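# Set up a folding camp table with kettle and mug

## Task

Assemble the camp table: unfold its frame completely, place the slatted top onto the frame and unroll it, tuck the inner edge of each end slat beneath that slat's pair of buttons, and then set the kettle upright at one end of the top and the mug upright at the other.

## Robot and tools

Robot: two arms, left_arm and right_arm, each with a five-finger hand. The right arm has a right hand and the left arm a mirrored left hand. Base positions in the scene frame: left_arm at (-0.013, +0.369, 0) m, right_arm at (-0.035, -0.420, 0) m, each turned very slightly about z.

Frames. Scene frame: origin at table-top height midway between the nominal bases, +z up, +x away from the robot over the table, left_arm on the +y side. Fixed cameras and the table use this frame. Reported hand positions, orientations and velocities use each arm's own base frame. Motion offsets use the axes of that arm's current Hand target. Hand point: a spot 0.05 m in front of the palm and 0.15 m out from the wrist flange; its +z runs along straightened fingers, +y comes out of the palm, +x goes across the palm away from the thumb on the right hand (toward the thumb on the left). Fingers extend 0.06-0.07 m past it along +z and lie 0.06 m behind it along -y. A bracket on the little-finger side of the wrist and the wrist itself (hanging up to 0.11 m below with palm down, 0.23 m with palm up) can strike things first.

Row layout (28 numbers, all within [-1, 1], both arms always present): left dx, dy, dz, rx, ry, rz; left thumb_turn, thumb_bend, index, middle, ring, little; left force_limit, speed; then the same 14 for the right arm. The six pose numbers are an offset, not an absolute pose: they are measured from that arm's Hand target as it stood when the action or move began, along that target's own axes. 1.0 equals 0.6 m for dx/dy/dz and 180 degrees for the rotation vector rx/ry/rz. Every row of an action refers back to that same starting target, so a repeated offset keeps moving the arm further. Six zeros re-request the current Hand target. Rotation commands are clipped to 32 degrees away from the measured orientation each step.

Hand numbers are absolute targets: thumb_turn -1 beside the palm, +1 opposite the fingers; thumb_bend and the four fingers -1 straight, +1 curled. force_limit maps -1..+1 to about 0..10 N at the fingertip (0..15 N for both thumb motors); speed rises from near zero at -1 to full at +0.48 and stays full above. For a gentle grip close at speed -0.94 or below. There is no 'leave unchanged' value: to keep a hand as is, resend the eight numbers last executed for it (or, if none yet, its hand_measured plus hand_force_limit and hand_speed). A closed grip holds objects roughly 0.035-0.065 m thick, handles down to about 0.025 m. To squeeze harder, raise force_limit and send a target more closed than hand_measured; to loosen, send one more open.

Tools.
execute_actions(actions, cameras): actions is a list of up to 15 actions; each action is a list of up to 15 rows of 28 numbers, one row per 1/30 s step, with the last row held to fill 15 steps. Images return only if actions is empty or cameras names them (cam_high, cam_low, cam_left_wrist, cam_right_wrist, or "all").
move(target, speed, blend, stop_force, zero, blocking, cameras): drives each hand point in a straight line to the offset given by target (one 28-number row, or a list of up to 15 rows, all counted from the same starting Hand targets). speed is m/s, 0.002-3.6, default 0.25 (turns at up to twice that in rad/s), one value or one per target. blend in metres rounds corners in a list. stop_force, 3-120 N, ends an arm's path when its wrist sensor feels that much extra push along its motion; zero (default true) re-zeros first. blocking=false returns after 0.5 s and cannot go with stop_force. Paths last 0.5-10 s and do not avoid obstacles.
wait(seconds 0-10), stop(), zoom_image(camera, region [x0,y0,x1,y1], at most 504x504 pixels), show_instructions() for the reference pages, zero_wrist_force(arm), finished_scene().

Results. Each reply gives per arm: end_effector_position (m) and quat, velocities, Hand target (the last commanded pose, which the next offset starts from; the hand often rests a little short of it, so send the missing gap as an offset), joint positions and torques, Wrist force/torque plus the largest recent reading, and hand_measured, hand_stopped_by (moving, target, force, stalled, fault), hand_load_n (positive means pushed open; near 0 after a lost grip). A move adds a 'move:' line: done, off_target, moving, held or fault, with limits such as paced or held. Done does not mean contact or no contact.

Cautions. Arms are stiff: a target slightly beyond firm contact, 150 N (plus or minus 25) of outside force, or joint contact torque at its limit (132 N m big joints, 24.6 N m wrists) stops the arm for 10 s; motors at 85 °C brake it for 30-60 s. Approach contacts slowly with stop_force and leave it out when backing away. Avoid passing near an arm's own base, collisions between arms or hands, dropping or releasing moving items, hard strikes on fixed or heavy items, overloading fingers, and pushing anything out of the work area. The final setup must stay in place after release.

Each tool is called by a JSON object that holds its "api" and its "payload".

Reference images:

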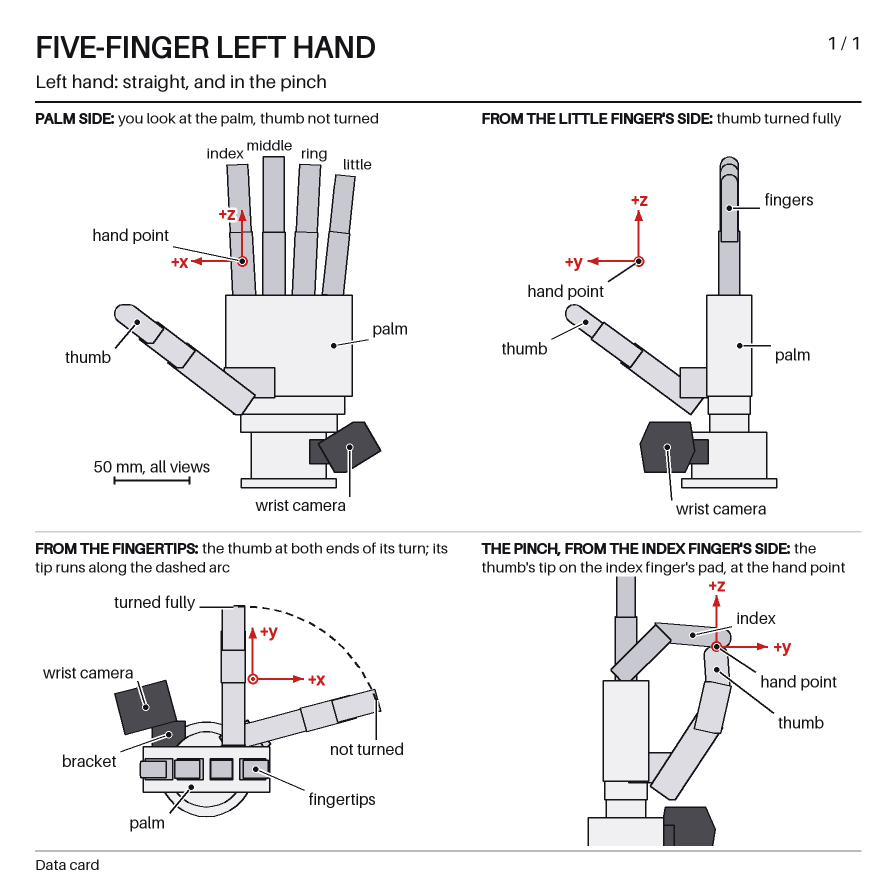

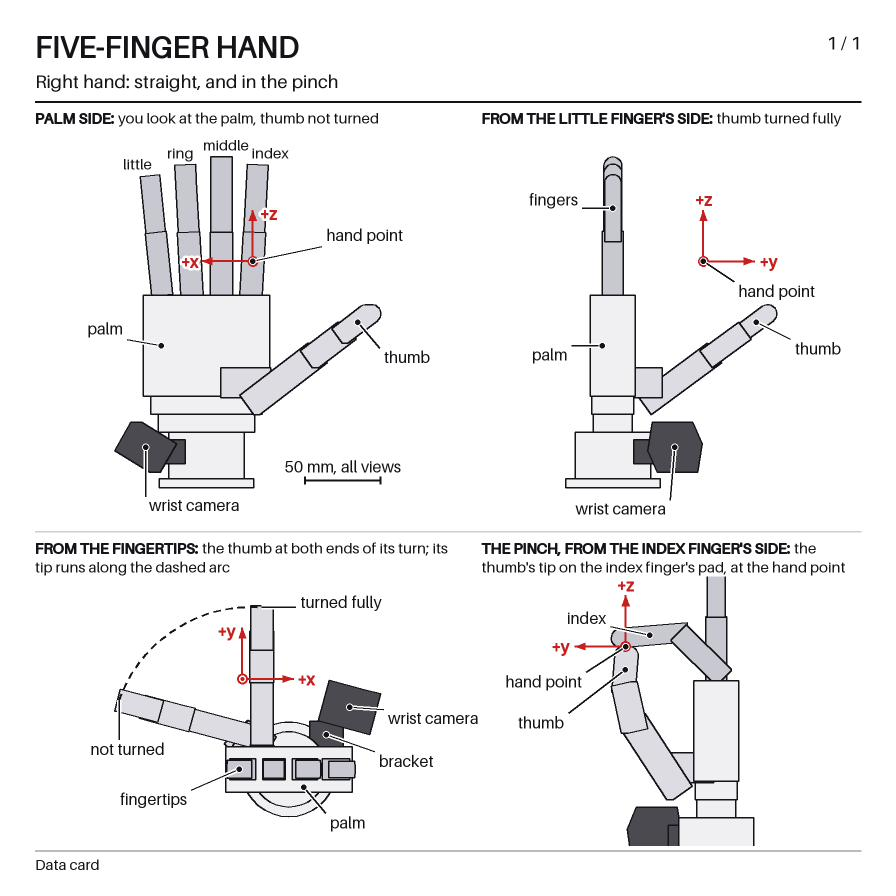

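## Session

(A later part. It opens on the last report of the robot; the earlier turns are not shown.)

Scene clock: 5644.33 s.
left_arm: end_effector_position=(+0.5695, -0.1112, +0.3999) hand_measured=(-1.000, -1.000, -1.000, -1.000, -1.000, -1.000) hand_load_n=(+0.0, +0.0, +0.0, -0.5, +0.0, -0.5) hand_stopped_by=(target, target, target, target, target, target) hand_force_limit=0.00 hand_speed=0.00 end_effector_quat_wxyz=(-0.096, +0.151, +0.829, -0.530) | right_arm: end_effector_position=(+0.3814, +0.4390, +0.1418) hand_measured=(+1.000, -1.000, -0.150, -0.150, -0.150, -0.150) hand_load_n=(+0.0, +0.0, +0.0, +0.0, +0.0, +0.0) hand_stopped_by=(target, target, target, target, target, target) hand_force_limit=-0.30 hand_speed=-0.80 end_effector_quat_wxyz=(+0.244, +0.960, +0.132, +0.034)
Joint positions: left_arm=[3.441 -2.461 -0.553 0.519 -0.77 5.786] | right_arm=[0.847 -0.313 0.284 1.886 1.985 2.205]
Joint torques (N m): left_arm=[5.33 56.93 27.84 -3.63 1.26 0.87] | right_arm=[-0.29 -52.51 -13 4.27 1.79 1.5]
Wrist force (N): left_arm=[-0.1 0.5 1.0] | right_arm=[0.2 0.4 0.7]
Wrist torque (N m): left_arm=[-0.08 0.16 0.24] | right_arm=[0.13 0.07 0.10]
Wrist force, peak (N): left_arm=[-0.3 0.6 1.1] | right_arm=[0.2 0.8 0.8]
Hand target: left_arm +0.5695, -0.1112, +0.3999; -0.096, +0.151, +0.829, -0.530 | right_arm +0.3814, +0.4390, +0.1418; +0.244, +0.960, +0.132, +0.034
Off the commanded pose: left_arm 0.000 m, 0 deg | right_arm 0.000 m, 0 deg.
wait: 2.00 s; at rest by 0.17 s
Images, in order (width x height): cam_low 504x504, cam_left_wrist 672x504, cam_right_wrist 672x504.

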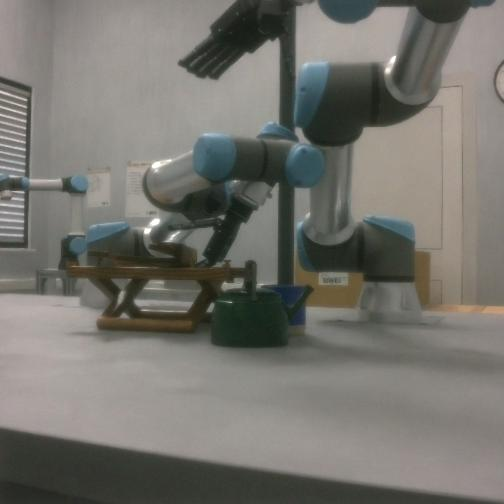

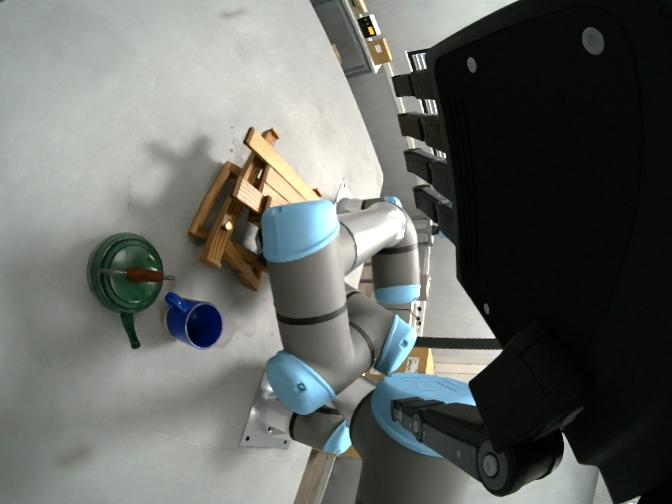

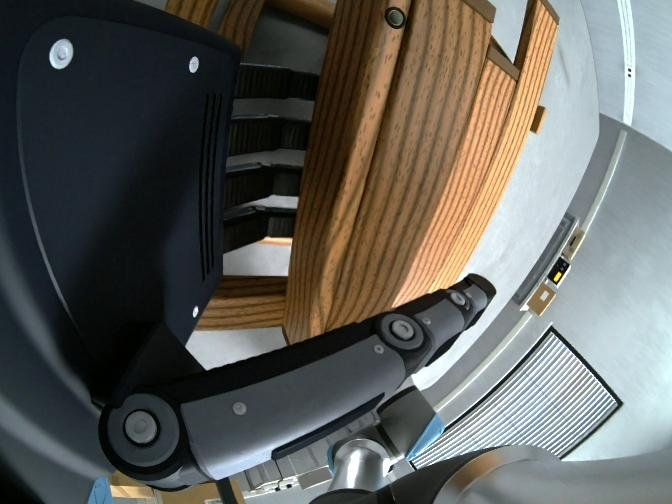

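{"api": "move", "payload": {"target": [0,0,0,0,0,0,-1,-1,-1,-1,-1,-1,0,0, 0,-0.0589,-0.0313,0.0556,0,0,1,-1,-0.15,-0.15,-0.15,-0.15,-0.3,-0.8], "cameras": ["cam_low","cam_high","cam_right_wrist"], "speed": 0.1, "stop_force": 6}}

Scene clock: 5664.67 s.
left_arm: end_effector_position=(+0.5695, -0.1112, +0.3999) hand_measured=(-1.000, -1.000, -1.000, -1.000, -1.000, -1.000) hand_load_n=(-0.5, +0.0, +0.0, +0.0, +0.0, +0.0) hand_stopped_by=(target, target, target, target, target, target) hand_force_limit=0.00 hand_speed=0.00 end_effector_quat_wxyz=(-0.096, +0.151, +0.829, -0.530) | right_arm: end_effector_position=(+0.3761, +0.4570, +0.1416) hand_measured=(+1.000, -1.000, -0.150, -0.150, -0.150, -0.150) hand_load_n=(+0.0, -0.5, +0.0, +0.0, +0.0, +0.0) hand_stopped_by=(target, target, target, target, target, target) hand_force_limit=-0.30 hand_speed=-0.80 end_effector_quat_wxyz=(+0.204, +0.969, +0.134, +0.030)
Joint positions: left_arm=[3.441 -2.461 -0.553 0.519 -0.77 5.786] | right_arm=[0.85 -0.272 0.152 1.924 1.917 2.187]
Joint torques (N m): left_arm=[5.57 56.47 27.88 -3.52 0.92 0.83] | right_arm=[1.14 -76.51 -11.24 1.33 1.72 -0.03]
Wrist force (N): left_arm=[-0.2 0.2 0.6] | right_arm=[0.0 0.8 0.7]
Wrist torque (N m): left_arm=[-0.09 0.16 0.24] | right_arm=[0.13 0.12 0.23]
Wrist force, peak (N): left_arm=[-0.3 0.4 1.2] | right_arm=[0.2 0.8 1.0]
Hand target: left_arm +0.5695, -0.1112, +0.3999; -0.096, +0.151, +0.829, -0.530 | right_arm +0.3761, +0.4570, +0.1416; +0.204, +0.969, +0.134, +0.030 (not the last commanded pose)
Off the commanded pose: left_arm 0.000 m, 0 deg | right_arm 0.021 m, 5 deg.
move: held (right_arm; a check stopped the path); limits=held
pose unreachable (right arm): on one or more control steps of this call, first in action 0 (counted from 0), this arm could not follow its commanded pose, so it was not sent that pose on those steps. It may still have moved: this result reports where it is.
cause: moving toward the commanded pose would bring a part of the arm too close to another arm (a part of this arm just beyond joint 4 (wrist 1) and a part of the left arm just beyond its joint 2 (shoulder lift), at the place that arm is still heading or pushing toward).
Images, in order (width x height): cam_high 504x504, cam_low 504x504, cam_right_wrist 672x504.

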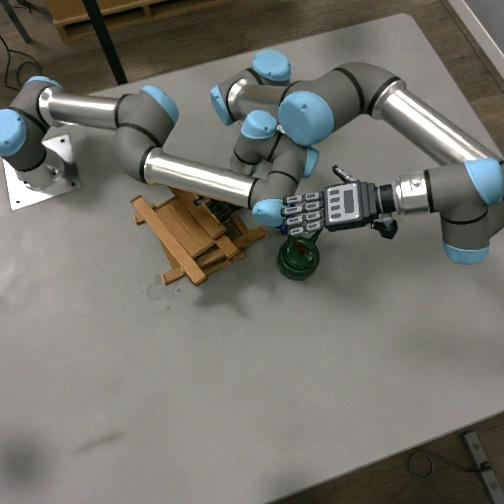

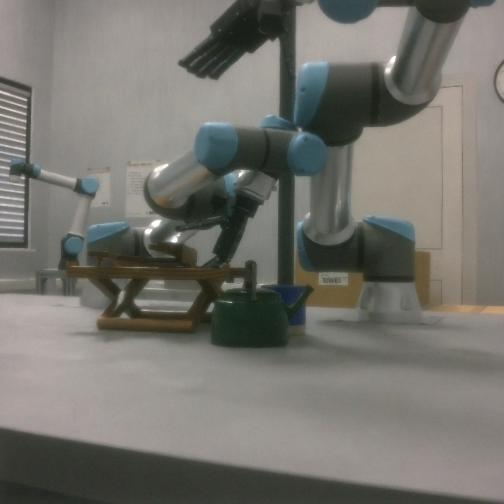

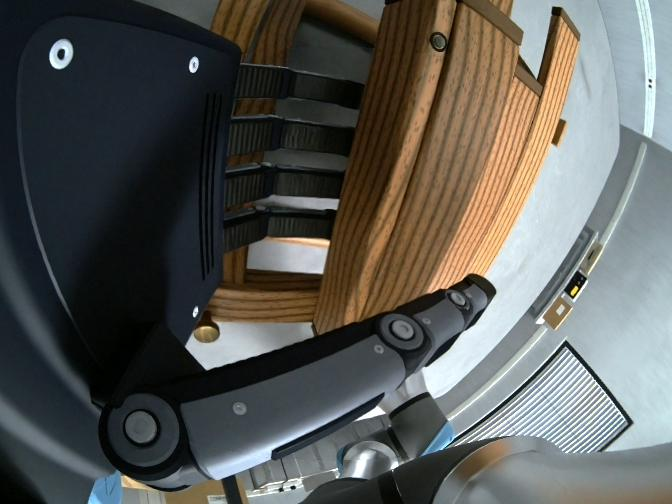

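{"api": "move", "payload": {"target": [0,0,0,0,0,0,-1,-1,-1,-1,-1,-1,0,0, 0,-0.0088,-0.0218,0.1111,0,0,1,-1,-0.15,-0.15,-0.15,-0.15,-0.3,-0.8], "cameras": ["cam_low","cam_right_wrist"], "speed": 0.1, "stop_force": 6}}

Scene clock: 5678.77 s.
left_arm: end_effector_position=(+0.5695, -0.1112, +0.3999) hand_measured=(-1.000, -1.000, -1.000, -1.000, -1.000, -1.000) hand_load_n=(-0.5, +0.0, +0.0, +0.0, -0.5, +0.0) hand_stopped_by=(target, target, target, target, target, target) hand_force_limit=0.00 hand_speed=0.00 end_effector_quat_wxyz=(-0.096, +0.151, +0.829, -0.530) | right_arm: end_effector_position=(+0.3760, +0.4574, +0.1419) hand_measured=(+1.000, -1.000, -0.150, -0.150, -0.150, -0.150) hand_load_n=(+0.0, +0.0, +0.0, +0.0, +0.0, +0.0) hand_stopped_by=(target, target, target, target, target, target) hand_force_limit=-0.30 hand_speed=-0.80 end_effector_quat_wxyz=(+0.200, +0.970, +0.134, +0.029)
Joint positions: left_arm=[3.441 -2.461 -0.553 0.519 -0.77 5.786] | right_arm=[0.848 -0.28 0.163 1.915 1.91 2.184]
Joint torques (N m): left_arm=[5.14 56.28 28.52 -3.56 0.98 0.55] | right_arm=[7.41 -49.58 -29.28 4.13 1.88 1.97]
Wrist force (N): left_arm=[-0.3 0.6 0.9] | right_arm=[-0.2 0.8 0.3]
Wrist torque (N m): left_arm=[-0.06 0.18 0.22] | right_arm=[0.17 0.14 0.23]
Wrist force, peak (N): left_arm=[-0.1 0.7 1.3] | right_arm=[0.0 1.7 -0.9]
Hand target: left_arm +0.5695, -0.1112, +0.3999; -0.096, +0.151, +0.829, -0.530 | right_arm +0.3760, +0.4574, +0.1419; +0.200, +0.970, +0.134, +0.029 (not the last commanded pose)
Off the commanded pose: left_arm 0.000 m, 0 deg | right_arm 0.014 m, 19 deg.
move: held (right_arm; a check stopped the path); limits=held
pose unreachable (right arm): on one or more control steps of this call, first in action 0 (counted from 0), this arm could not follow its commanded pose, so it was not sent that pose on those steps. It may still have moved: this result reports where it is.
cause: moving toward the commanded pose would bring a part of the arm too close to another arm (a part of this arm just beyond joint 4 (wrist 1) and a part of the left arm just beyond its joint 2 (shoulder lift), at the place that arm is still heading or pushing toward).
Images, in order (width x height): cam_low 504x504, cam_right_wrist 672x504.

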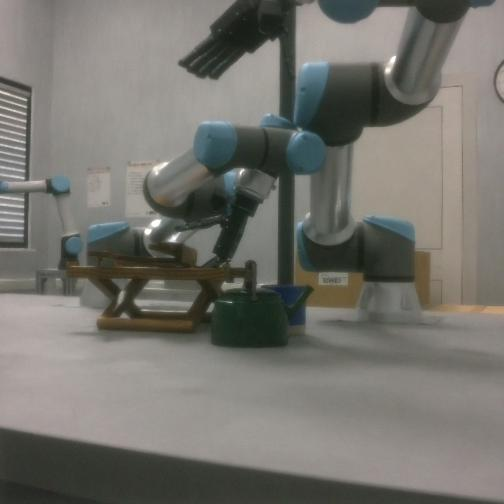

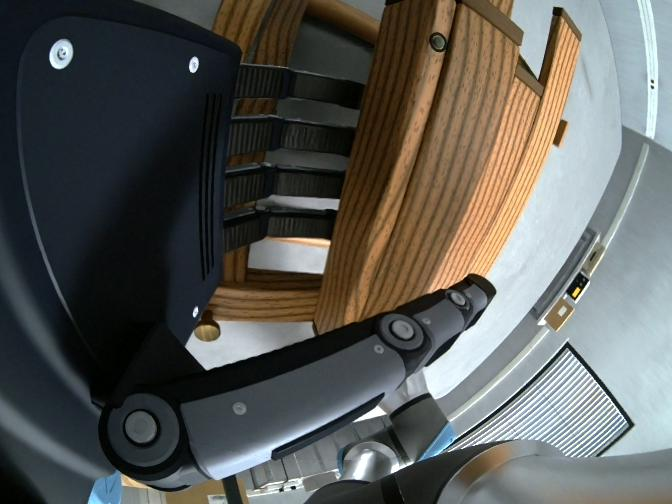

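{"api": "move", "payload": {"target": [0.443,0.253,-0.3475,0,0,0,-1,-1,-1,-1,-1,-1,0,0, 0,0,0,0,0,0,1,-1,-0.15,-0.15,-0.15,-0.15,-0.3,-0.8], "cameras": ["cam_high"], "speed": 0.25}}

Scene clock: 5693.40 s.
left_arm: end_effector_position=(+0.4096, +0.2190, +0.3494) hand_measured=(-1.000, -1.000, -1.000, -1.000, -1.000, -1.000) hand_load_n=(-0.5, +0.0, +0.0, +0.0, +0.0, +0.0) hand_stopped_by=(target, target, target, target, target, target) hand_force_limit=0.00 hand_speed=0.00 end_effector_quat_wxyz=(-0.096, +0.151, +0.829, -0.530) | right_arm: end_effector_position=(+0.3760, +0.4574, +0.1419) hand_measured=(+1.000, -1.000, -0.150, -0.150, -0.150, -0.150) hand_load_n=(+0.0, +0.0, +0.0, +0.0, +0.0, +0.0) hand_stopped_by=(target, target, target, target, target, target) hand_force_limit=-0.30 hand_speed=-0.80 end_effector_quat_wxyz=(+0.200, +0.970, +0.134, +0.029)
Joint positions: left_arm=[4.012 -2.314 -0.97 0.599 -1.262 6.136] | right_arm=[0.848 -0.28 0.163 1.915 1.91 2.184]
Joint torques (N m): left_arm=[3.5 54.96 9.76 -0.63 0.78 -1.13] | right_arm=[7.45 -50.84 -28.07 4.22 1.7 1.73]
Wrist force (N): left_arm=[0.2 0.5 1.1] | right_arm=[0.1 0.7 0.6]
Wrist torque (N m): left_arm=[-0.07 0.08 0.24] | right_arm=[0.14 0.10 0.25]
Wrist force, peak (N): left_arm=[-1.4 -0.3 1.9] | right_arm=[-0.3 1.0 0.5]
Hand target: left_arm +0.4095, +0.2190, +0.3494; -0.096, +0.151, +0.829, -0.530 | right_arm +0.3760, +0.4574, +0.1419; +0.200, +0.970, +0.134, +0.029
Off the commanded pose: left_arm 0.000 m, 0 deg | right_arm 0.000 m, 0 deg.
move: done
Images, in order (width x height): cam_high 504x504.

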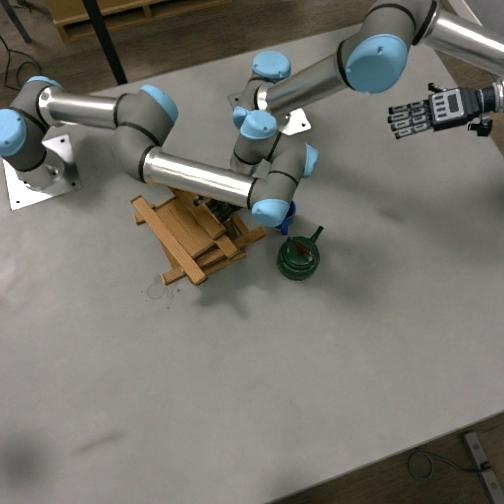

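{"api": "move", "payload": {"target": [0,0,0,0,0,0,-1,-1,-1,-1,-1,-1,0,0, 0,-0.0088,-0.0218,0.1111,0,0,1,-1,-0.3,-0.3,-0.3,-0.3,-0.3,-0.8], "cameras": ["cam_low","cam_right_wrist"], "speed": 0.1, "stop_force": 6}}

Scene clock: 5704.67 s.
left_arm: end_effector_position=(+0.4095, +0.2190, +0.3494) hand_measured=(-1.000, -1.000, -1.000, -1.000, -1.000, -1.000) hand_load_n=(+0.0, +0.0, +0.0, +0.0, +0.0, +0.0) hand_stopped_by=(target, target, target, target, target, target) hand_force_limit=0.00 hand_speed=0.00 end_effector_quat_wxyz=(-0.096, +0.151, +0.829, -0.530) | right_arm: end_effector_position=(+0.3733, +0.4670, +0.1518) hand_measured=(+1.000, -1.000, -0.300, -0.300, -0.300, -0.300) hand_load_n=(+0.0, +0.0, +0.0, +0.0, +0.0, +0.0) hand_stopped_by=(target, target, target, target, target, target) hand_force_limit=-0.30 hand_speed=-0.80 end_effector_quat_wxyz=(+0.028, +0.990, +0.137, +0.005)
Joint positions: left_arm=[4.012 -2.314 -0.97 0.599 -1.262 6.136] | right_arm=[0.76 -0.555 0.531 1.619 1.622 2.056]
Joint torques (N m): left_arm=[7.77 55.41 8.85 -0.6 -1.54 0.99] | right_arm=[7.18 -44.54 -30.16 3.49 -0.84 1.75]
Wrist force (N): left_arm=[0.1 0.5 1.2] | right_arm=[-0.1 0.1 0.4]
Wrist torque (N m): left_arm=[-0.08 0.11 0.24] | right_arm=[0.12 0.06 0.12]
Wrist force, peak (N): left_arm=[-0.1 0.5 1.4] | right_arm=[-0.1 1.1 0.5]
Hand target: left_arm +0.4095, +0.2190, +0.3494; -0.096, +0.151, +0.829, -0.530 | right_arm +0.3733, +0.4670, +0.1518; +0.028, +0.990, +0.137, +0.005
Off the commanded pose: left_arm 0.000 m, 0 deg | right_arm 0.000 m, 0 deg.
move: done
Images, in order (width x height): cam_low 504x504, cam_right_wrist 672x504.

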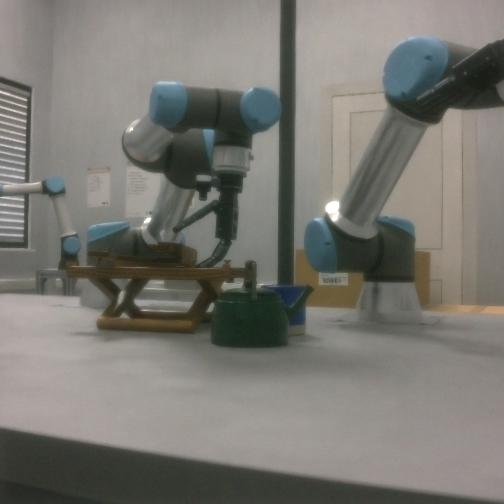

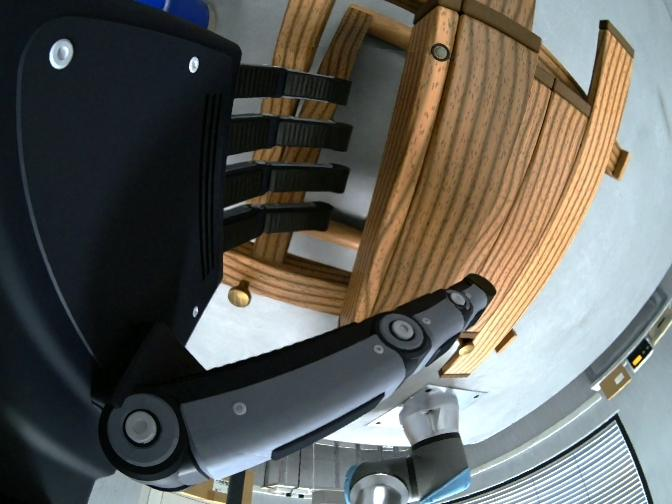

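{"api": "zoom_image", "payload": {"camera": "cam_right_wrist", "region": [300, 0, 670, 400]}}

{"api": "zoom_image", "payload": {"camera": "cam_low", "region": [60, 210, 220, 300]}}

Scaled by 1.260 from the camera's 672x504 image, which has a finer 960x720 frame.

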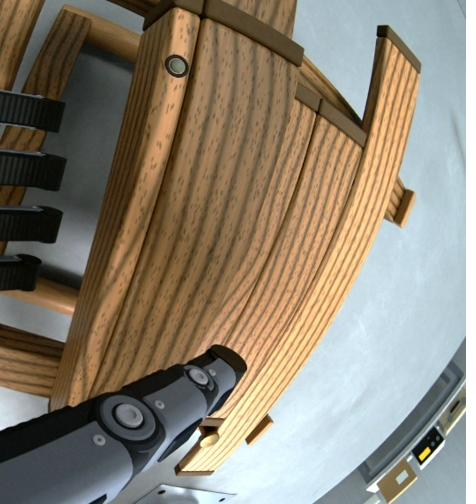

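Scaled by 3.150 from the camera's 504x504 image, which has a finer 720x720 frame.

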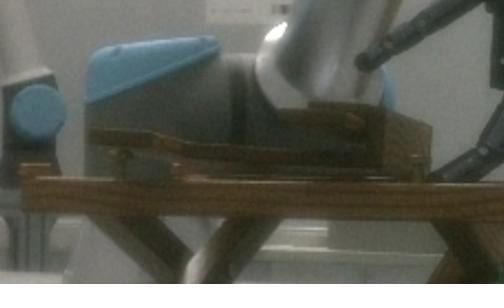

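{"api": "move", "payload": {"target": [[0,0,0,0,0,0,-1,-1,-1,-1,-1,-1,0,0, 0,0,-0.25,0,0,0,1,-1,-0.6,-0.6,-0.6,-0.6,-0.3,-0.3],[0,0,0,0,0,0,-1,-1,-1,-1,-1,-1,0,0, 0,0.5,-0.3,0,0,0,1,-1,-0.6,-0.6,-0.6,-0.6,-0.3,-0.3]], "cameras": ["all"], "speed": 0.3, "blend": [0.05, 0]}}

{"api": "zoom_image", "payload": {"camera": "cam_high", "region": [120, 180, 280, 300]}}

{"api": "zoom_image", "payload": {"camera": "cam_low", "region": [60, 225, 220, 300]}}

{"api": "zoom_image", "payload": {"camera": "cam_right_wrist", "region": [200, 0, 500, 300]}}

Scene clock: 5744.67 s.
left_arm: end_effector_position=(+0.4095, +0.2190, +0.3494) hand_measured=(-1.000, -1.000, -1.000, -1.000, -1.000, -1.000) hand_load_n=(+0.0, +0.0, +0.0, +0.0, +0.0, +0.0) hand_stopped_by=(target, target, target, target, target, target) hand_force_limit=0.00 hand_speed=0.00 end_effector_quat_wxyz=(-0.096, +0.151, +0.829, -0.530) | right_arm: end_effector_position=(+0.4512, +0.1885, +0.3486) hand_measured=(+1.000, -1.000, -0.600, -0.600, -0.600, -0.600) hand_load_n=(+0.0, +0.0, +0.0, +0.0, +0.0, +0.0) hand_stopped_by=(target, target, target, target, target, target) hand_force_limit=-0.30 hand_speed=-0.30 end_effector_quat_wxyz=(+0.028, +0.990, +0.137, +0.005)
Joint positions: left_arm=[4.012 -2.314 -0.97 0.599 -1.262 6.136] | right_arm=[0.275 -0.997 0.803 1.763 1.628 1.571]
Joint torques (N m): left_arm=[6.75 54.28 9.15 -0.67 -1.46 0.95] | right_arm=[-5.5 -32.48 -24.06 4.11 0.45 -1.79]
Wrist force (N): left_arm=[0.0 0.5 0.9] | right_arm=[0.0 0.1 0.4]
Wrist torque (N m): left_arm=[-0.06 0.10 0.23] | right_arm=[0.12 0.13 0.03]
Wrist force, peak (N): left_arm=[-0.1 0.6 1.3] | right_arm=[0.0 0.0 2.8]
Hand target: left_arm +0.4095, +0.2190, +0.3494; -0.096, +0.151, +0.829, -0.530 | right_arm +0.4513, +0.1884, +0.3486; +0.028, +0.990, +0.137, +0.005
Off the commanded pose: left_arm 0.000 m, 0 deg | right_arm 0.000 m, 0 deg.
elbow stopped short (right arm): the move would have taken joint 3 (elbow) straighter than the controller allows.
move: done

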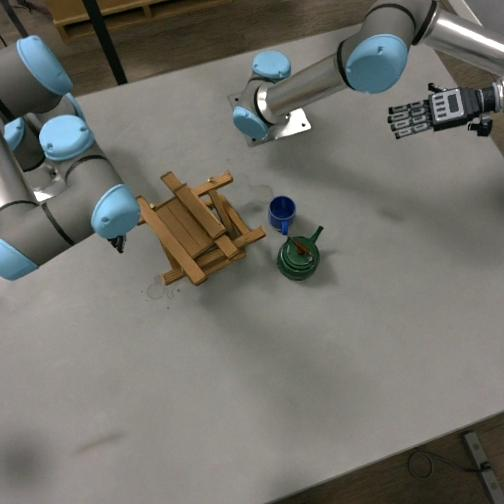

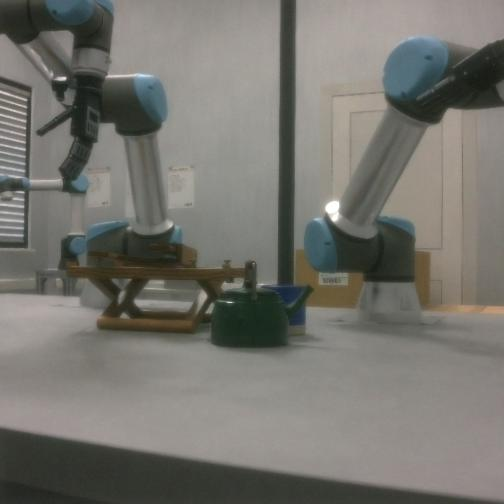

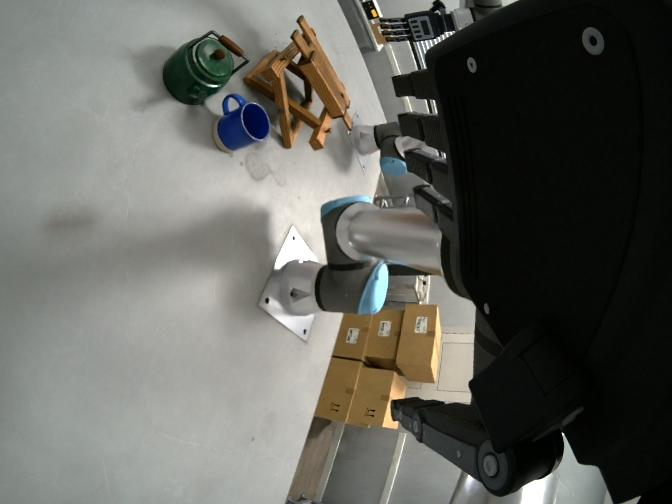

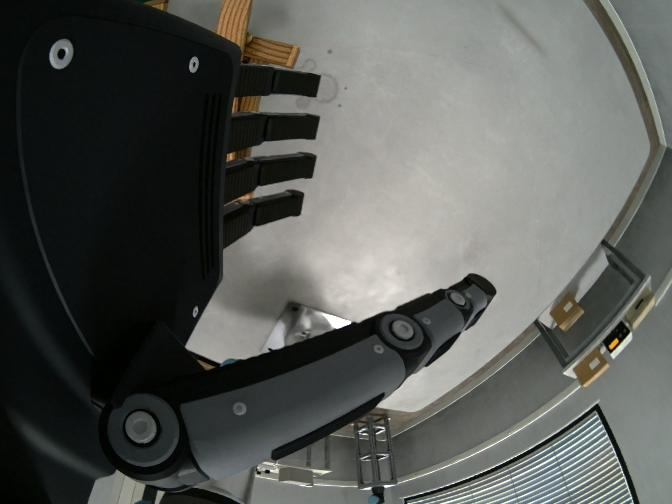

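Scaled by 3.150 from the camera's 504x504 image, which has a finer 720x720 frame.

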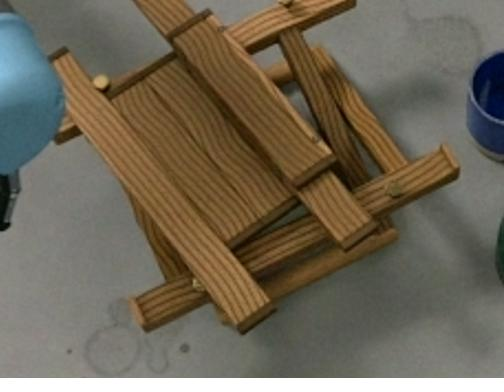

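Scaled by 3.150 from the camera's 504x504 image, which has a finer 720x720 frame.

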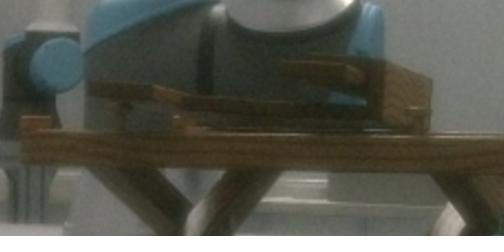

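Scaled by 1.680 from the camera's 672x504 image, which has a finer 960x720 frame.

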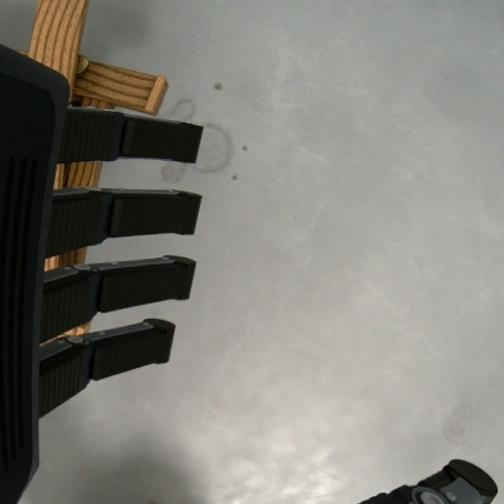

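{"api": "zoom_image", "payload": {"camera": "cam_high", "region": [125, 165, 205, 235]}}

{"api": "zoom_image", "payload": {"camera": "cam_high", "region": [150, 220, 250, 300]}}

Scaled by 6.300 from the camera's 504x504 image, which has a finer 720x720 frame.

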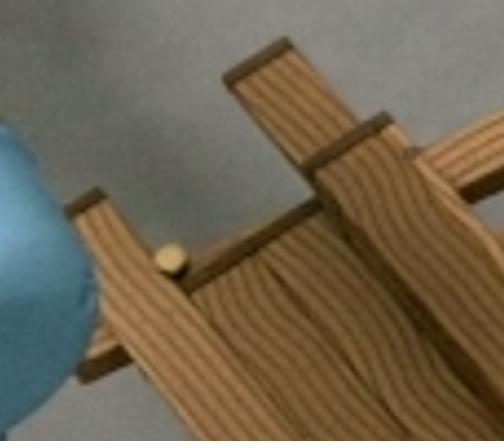

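Scaled by 5.040 from the camera's 504x504 image, which has a finer 720x720 frame.

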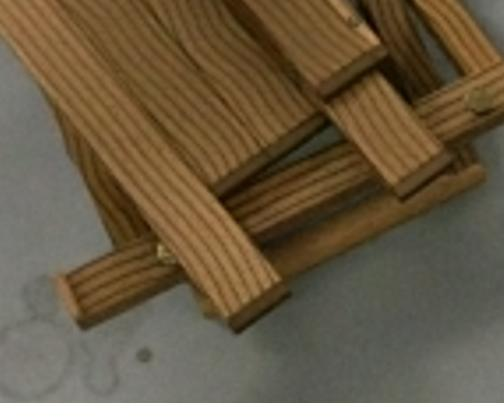

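{"api": "move", "payload": {"target": [[0,0,0,0,0,0,-1,-1,-1,-1,-1,-1,0,0, 0.1007,-0.382,-0.021,0.018,0,0.0256,1,-1,-1,-1,-1,-1,-0.3,-0.3],[0,0,0,0,0,0,-1,-1,-1,-1,-1,-1,0,0, 0.1007,-0.39,0.13,0.018,0,0.0256,1,-1,-1,-1,-1,-1,-0.3,-0.3]], "cameras": ["all"], "speed": 0.2}}

{"api": "zoom_image", "payload": {"camera": "cam_right_wrist", "region": [200, 0, 670, 440]}}

{"api": "zoom_image", "payload": {"camera": "cam_low", "region": [60, 180, 220, 290]}}

Scene clock: 5866.60 s.
left_arm: end_effector_position=(+0.4095, +0.2190, +0.3494) hand_measured=(-1.000, -1.000, -1.000, -1.000, -1.000, -1.000) hand_load_n=(-0.5, +0.0, +0.0, +0.0, +0.0, +0.0) hand_stopped_by=(target, target, target, target, target, target) hand_force_limit=0.00 hand_speed=0.00 end_effector_quat_wxyz=(-0.096, +0.151, +0.829, -0.530) | right_arm: end_effector_position=(+0.4462, +0.4242, +0.2567) hand_measured=(+1.000, -1.000, -1.000, -1.000, -1.000, -1.000) hand_load_n=(+0.0, +0.0, +0.0, +0.0, +0.0, +0.0) hand_stopped_by=(target, target, target, target, target, target) hand_force_limit=-0.30 hand_speed=-0.30 end_effector_quat_wxyz=(-0.031, +0.993, +0.105, +0.041)
Joint positions: left_arm=[4.012 -2.314 -0.97 0.599 -1.262 6.136] | right_arm=[0.608 -0.472 0.035 1.907 1.556 1.969]
Joint torques (N m): left_arm=[6.38 54.8 9.4 -0.73 -1.26 0.95] | right_arm=[-0.75 -73.7 -12.09 1.01 -1.53 -2.26]
Wrist force (N): left_arm=[-0.2 0.4 1.1] | right_arm=[-0.6 0.9 0.7]
Wrist torque (N m): left_arm=[-0.08 0.14 0.23] | right_arm=[0.16 0.23 -0.01]
Wrist force, peak (N): left_arm=[-0.1 0.6 1.4] | right_arm=[-0.5 2.1 0.6]
Hand target: left_arm +0.4095, +0.2190, +0.3494; -0.096, +0.151, +0.829, -0.530 | right_arm +0.4475, +0.4255, +0.2576; +0.000, +0.995, +0.097, +0.002
Off the commanded pose: left_arm 0.000 m, 0 deg | right_arm 0.002 m, 6 deg.
elbow stopped short (right arm): the move would have taken joint 3 (elbow) straighter than the controller allows.
move: off_target (right_arm)

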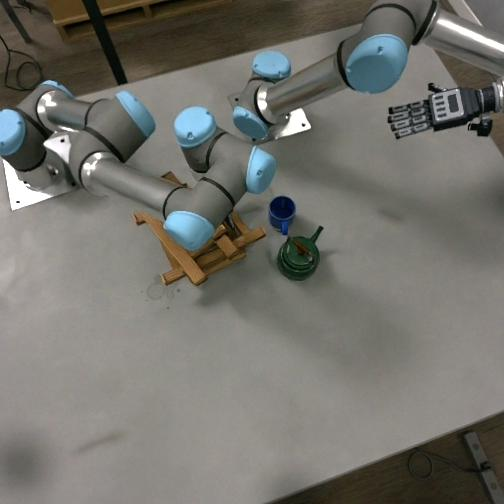

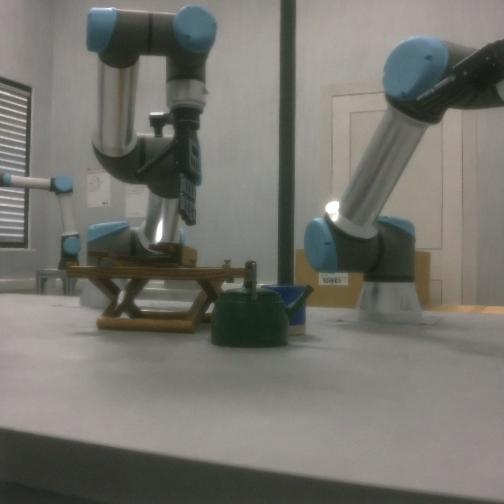

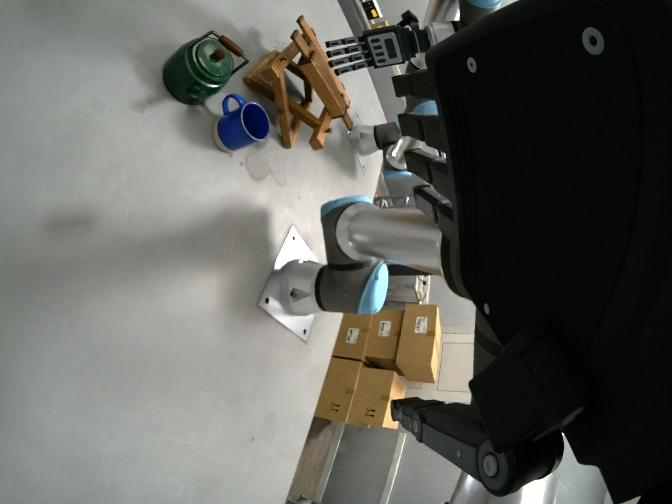

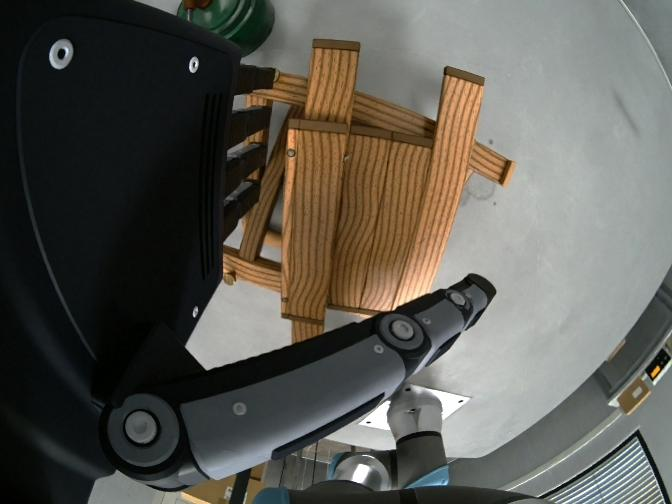

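Scaled by 1.072 from the camera's 672x504 image, which has a finer 960x720 frame.

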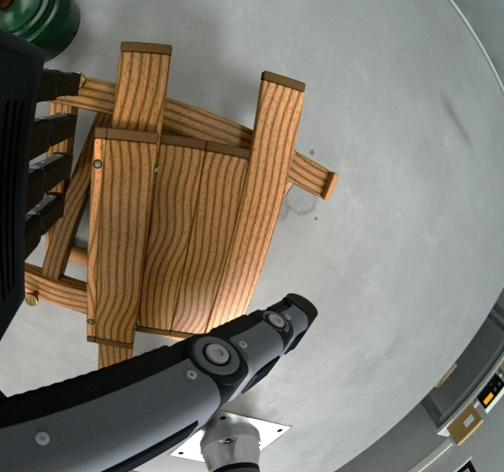

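Scaled by 3.150 from the camera's 504x504 image, which has a finer 720x720 frame.

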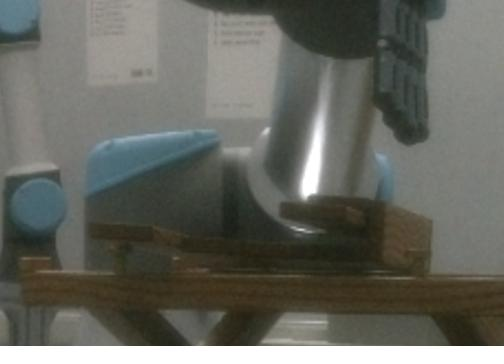

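{"api": "move", "payload": {"target": [[0,0,0,0,0,0,-1,-1,-1,-1,-1,-1,0,0, -0.0417,-0.0133,0.0,0,0,0,1,-1,-1,-1,-1,-1,-0.3,-0.3],[0,0,0,0,0,0,-1,-1,-1,-1,-1,-1,0,0, -0.0417,-0.0133,0.07,0,0,0,1,-1,-1,-1,-1,-1,-0.3,-0.3]], "cameras": ["all"], "speed": 0.1, "stop_force": 6}}

{"api": "zoom_image", "payload": {"camera": "cam_right_wrist", "region": [200, 0, 500, 340]}}

{"api": "zoom_image", "payload": {"camera": "cam_low", "region": [60, 180, 220, 290]}}

{"api": "zoom_image", "payload": {"camera": "cam_high", "region": [120, 180, 280, 300]}}

Scene clock: 5895.43 s.
left_arm: end_effector_position=(+0.4095, +0.2190, +0.3494) hand_measured=(-1.000, -1.000, -1.000, -1.000, -1.000, -1.000) hand_load_n=(+0.0, +0.0, +0.0, +0.0, +0.0, +0.0) hand_stopped_by=(target, target, target, target, target, target) hand_force_limit=0.00 hand_speed=0.00 end_effector_quat_wxyz=(-0.096, +0.151, +0.829, -0.530) | right_arm: end_effector_position=(+0.4216, +0.4285, +0.2155) hand_measured=(+1.000, -1.000, -1.000, -1.000, -1.000, -1.000) hand_load_n=(+0.0, +0.0, +0.0, +0.0, +0.0, +0.0) hand_stopped_by=(target, target, target, target, target, target) hand_force_limit=-0.30 hand_speed=-0.30 end_effector_quat_wxyz=(+0.000, +0.995, +0.097, +0.002)
Joint positions: left_arm=[4.012 -2.314 -0.97 0.599 -1.262 6.136] | right_arm=[0.64 -0.546 0.333 1.78 1.573 2.017]
Joint torques (N m): left_arm=[5.57 54.07 9.15 -0.79 -1.06 1] | right_arm=[-8.65 -45.08 -11.55 0.99 1.27 2.1]
Wrist force (N): left_arm=[-0.1 0.4 0.9] | right_arm=[-0.2 0.6 0.5]
Wrist torque (N m): left_arm=[-0.07 0.12 0.23] | right_arm=[0.14 0.07 0.21]
Wrist force, peak (N): left_arm=[-0.2 0.4 1.3] | right_arm=[-0.4 0.3 1.9]
Hand target: left_arm +0.4095, +0.2190, +0.3494; -0.096, +0.151, +0.829, -0.530 | right_arm +0.4216, +0.4285, +0.2155; +0.000, +0.995, +0.097, +0.002
Off the commanded pose: left_arm 0.000 m, 0 deg | right_arm 0.000 m, 0 deg.
elbow stopped short (right arm): the move would have taken joint 3 (elbow) straighter than the controller allows.
move: done

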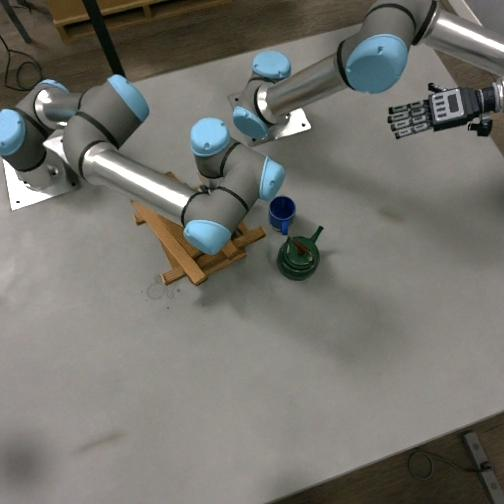

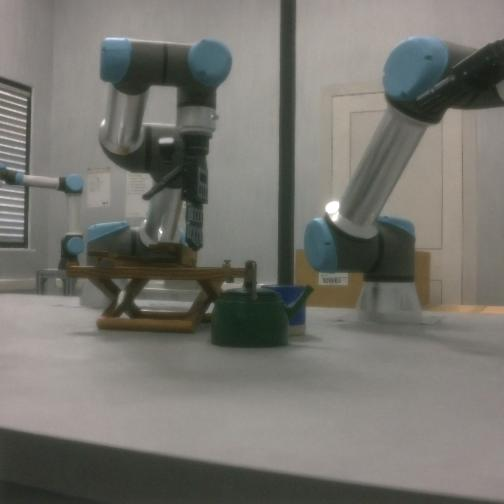

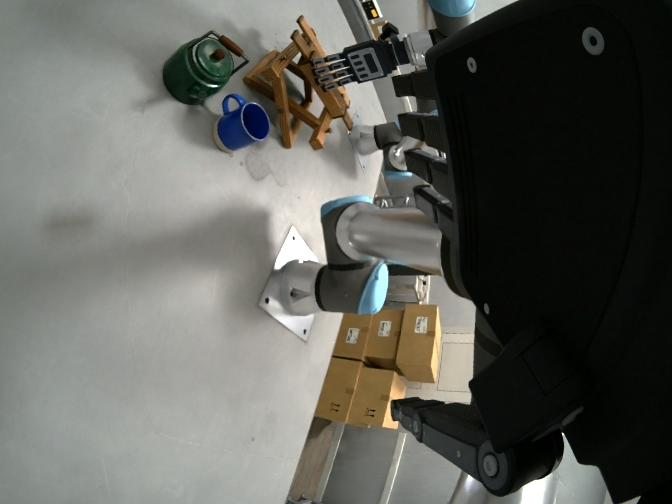

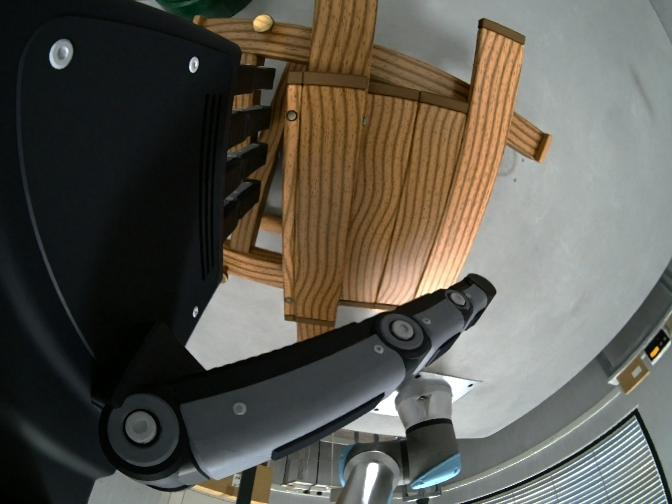

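Scaled by 1.482 from the camera's 672x504 image, which has a finer 960x720 frame.

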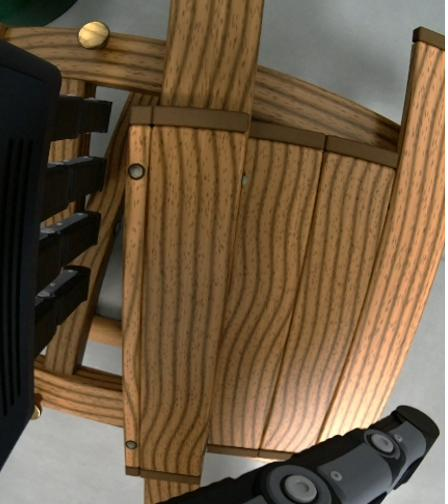

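Scaled by 3.150 from the camera's 504x504 image, which has a finer 720x720 frame.

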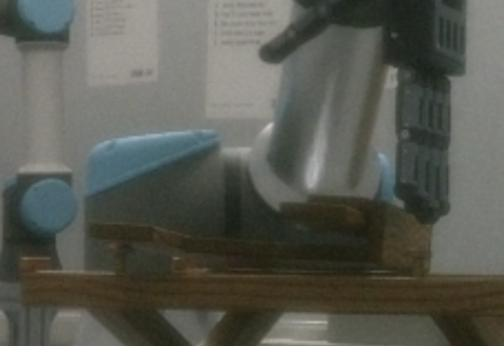

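Scaled by 3.150 from the camera's 504x504 image, which has a finer 720x720 frame.

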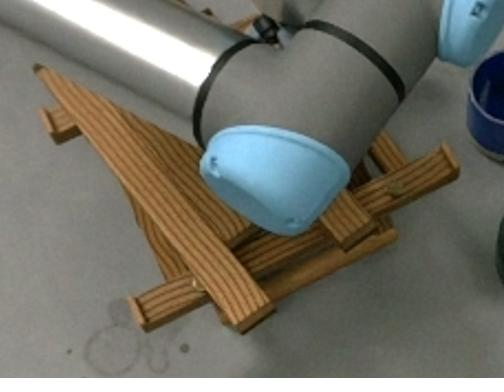

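{"api": "move", "payload": {"target": [0,0,0,0,0,0,-1,-1,-1,-1,-1,-1,0,0, 0,0,0.05,0,0,0,1,-1,-1,-1,-1,-1,-0.3,-0.3], "cameras": ["cam_low","cam_right_wrist"], "speed": 0.08, "stop_force": 5}}

{"api": "zoom_image", "payload": {"camera": "cam_right_wrist", "region": [200, 0, 500, 340]}}

{"api": "zoom_image", "payload": {"camera": "cam_low", "region": [60, 180, 220, 290]}}

Scene clock: 5919.67 s.
left_arm: end_effector_position=(+0.4095, +0.2190, +0.3494) hand_measured=(-1.000, -1.000, -1.000, -1.000, -1.000, -1.000) hand_load_n=(+0.0, +0.0, +0.0, +0.0, +0.0, +0.0) hand_stopped_by=(target, target, target, target, target, target) hand_force_limit=0.00 hand_speed=0.00 end_effector_quat_wxyz=(-0.096, +0.151, +0.829, -0.530) | right_arm: end_effector_position=(+0.4217, +0.4285, +0.1855) hand_measured=(+1.000, -1.000, -1.000, -1.000, -1.000, -1.000) hand_load_n=(+0.0, -0.5, +0.0, +0.0, +0.0, +0.0) hand_stopped_by=(target, target, target, target, target, target) hand_force_limit=-0.30 hand_speed=-0.30 end_effector_quat_wxyz=(+0.000, +0.995, +0.097, +0.002)
Joint positions: left_arm=[4.012 -2.314 -0.97 0.599 -1.262 6.136] | right_arm=[0.64 -0.575 0.466 1.676 1.573 2.017]
Joint torques (N m): left_arm=[6.22 54.55 10.06 -0.73 -1 1] | right_arm=[-7.83 -45.21 -28.59 1.13 -1.06 -2.51]
Wrist force (N): left_arm=[-0.4 0.5 1.2] | right_arm=[-0.2 0.4 0.6]
Wrist torque (N m): left_arm=[-0.08 0.16 0.21] | right_arm=[0.08 0.07 0.13]
Wrist force, peak (N): left_arm=[0.0 0.5 1.3] | right_arm=[-0.4 0.3 1.3]
Hand target: left_arm +0.4095, +0.2190, +0.3494; -0.096, +0.151, +0.829, -0.530 | right_arm +0.4217, +0.4285, +0.1855; +0.000, +0.995, +0.097, +0.002
Off the commanded pose: left_arm 0.000 m, 0 deg | right_arm 0.000 m, 0 deg.
move: done
Images, in order (width x height): cam_low 504x504, cam_right_wrist 672x504.

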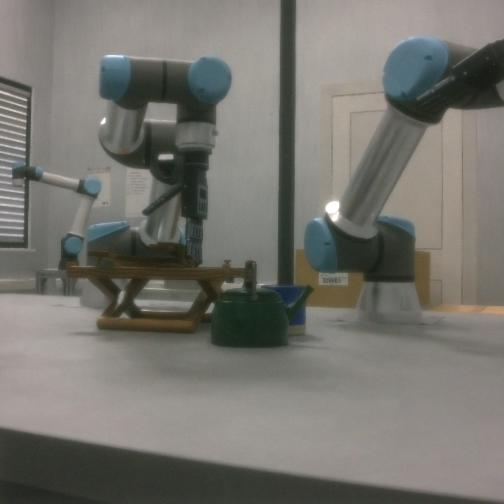

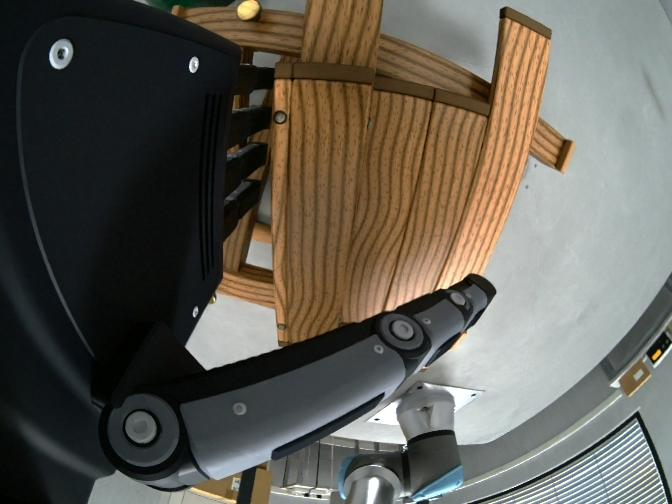

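Scaled by 1.482 from the camera's 672x504 image, which has a finer 960x720 frame.

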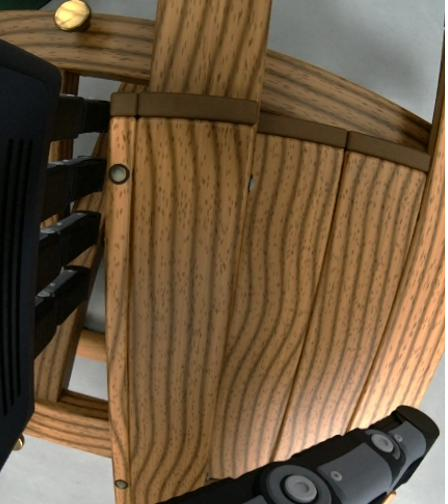

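Scaled by 3.150 from the camera's 504x504 image, which has a finer 720x720 frame.

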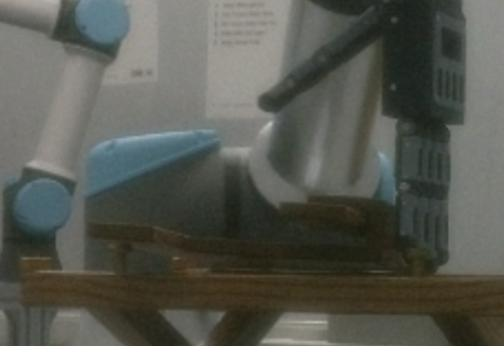

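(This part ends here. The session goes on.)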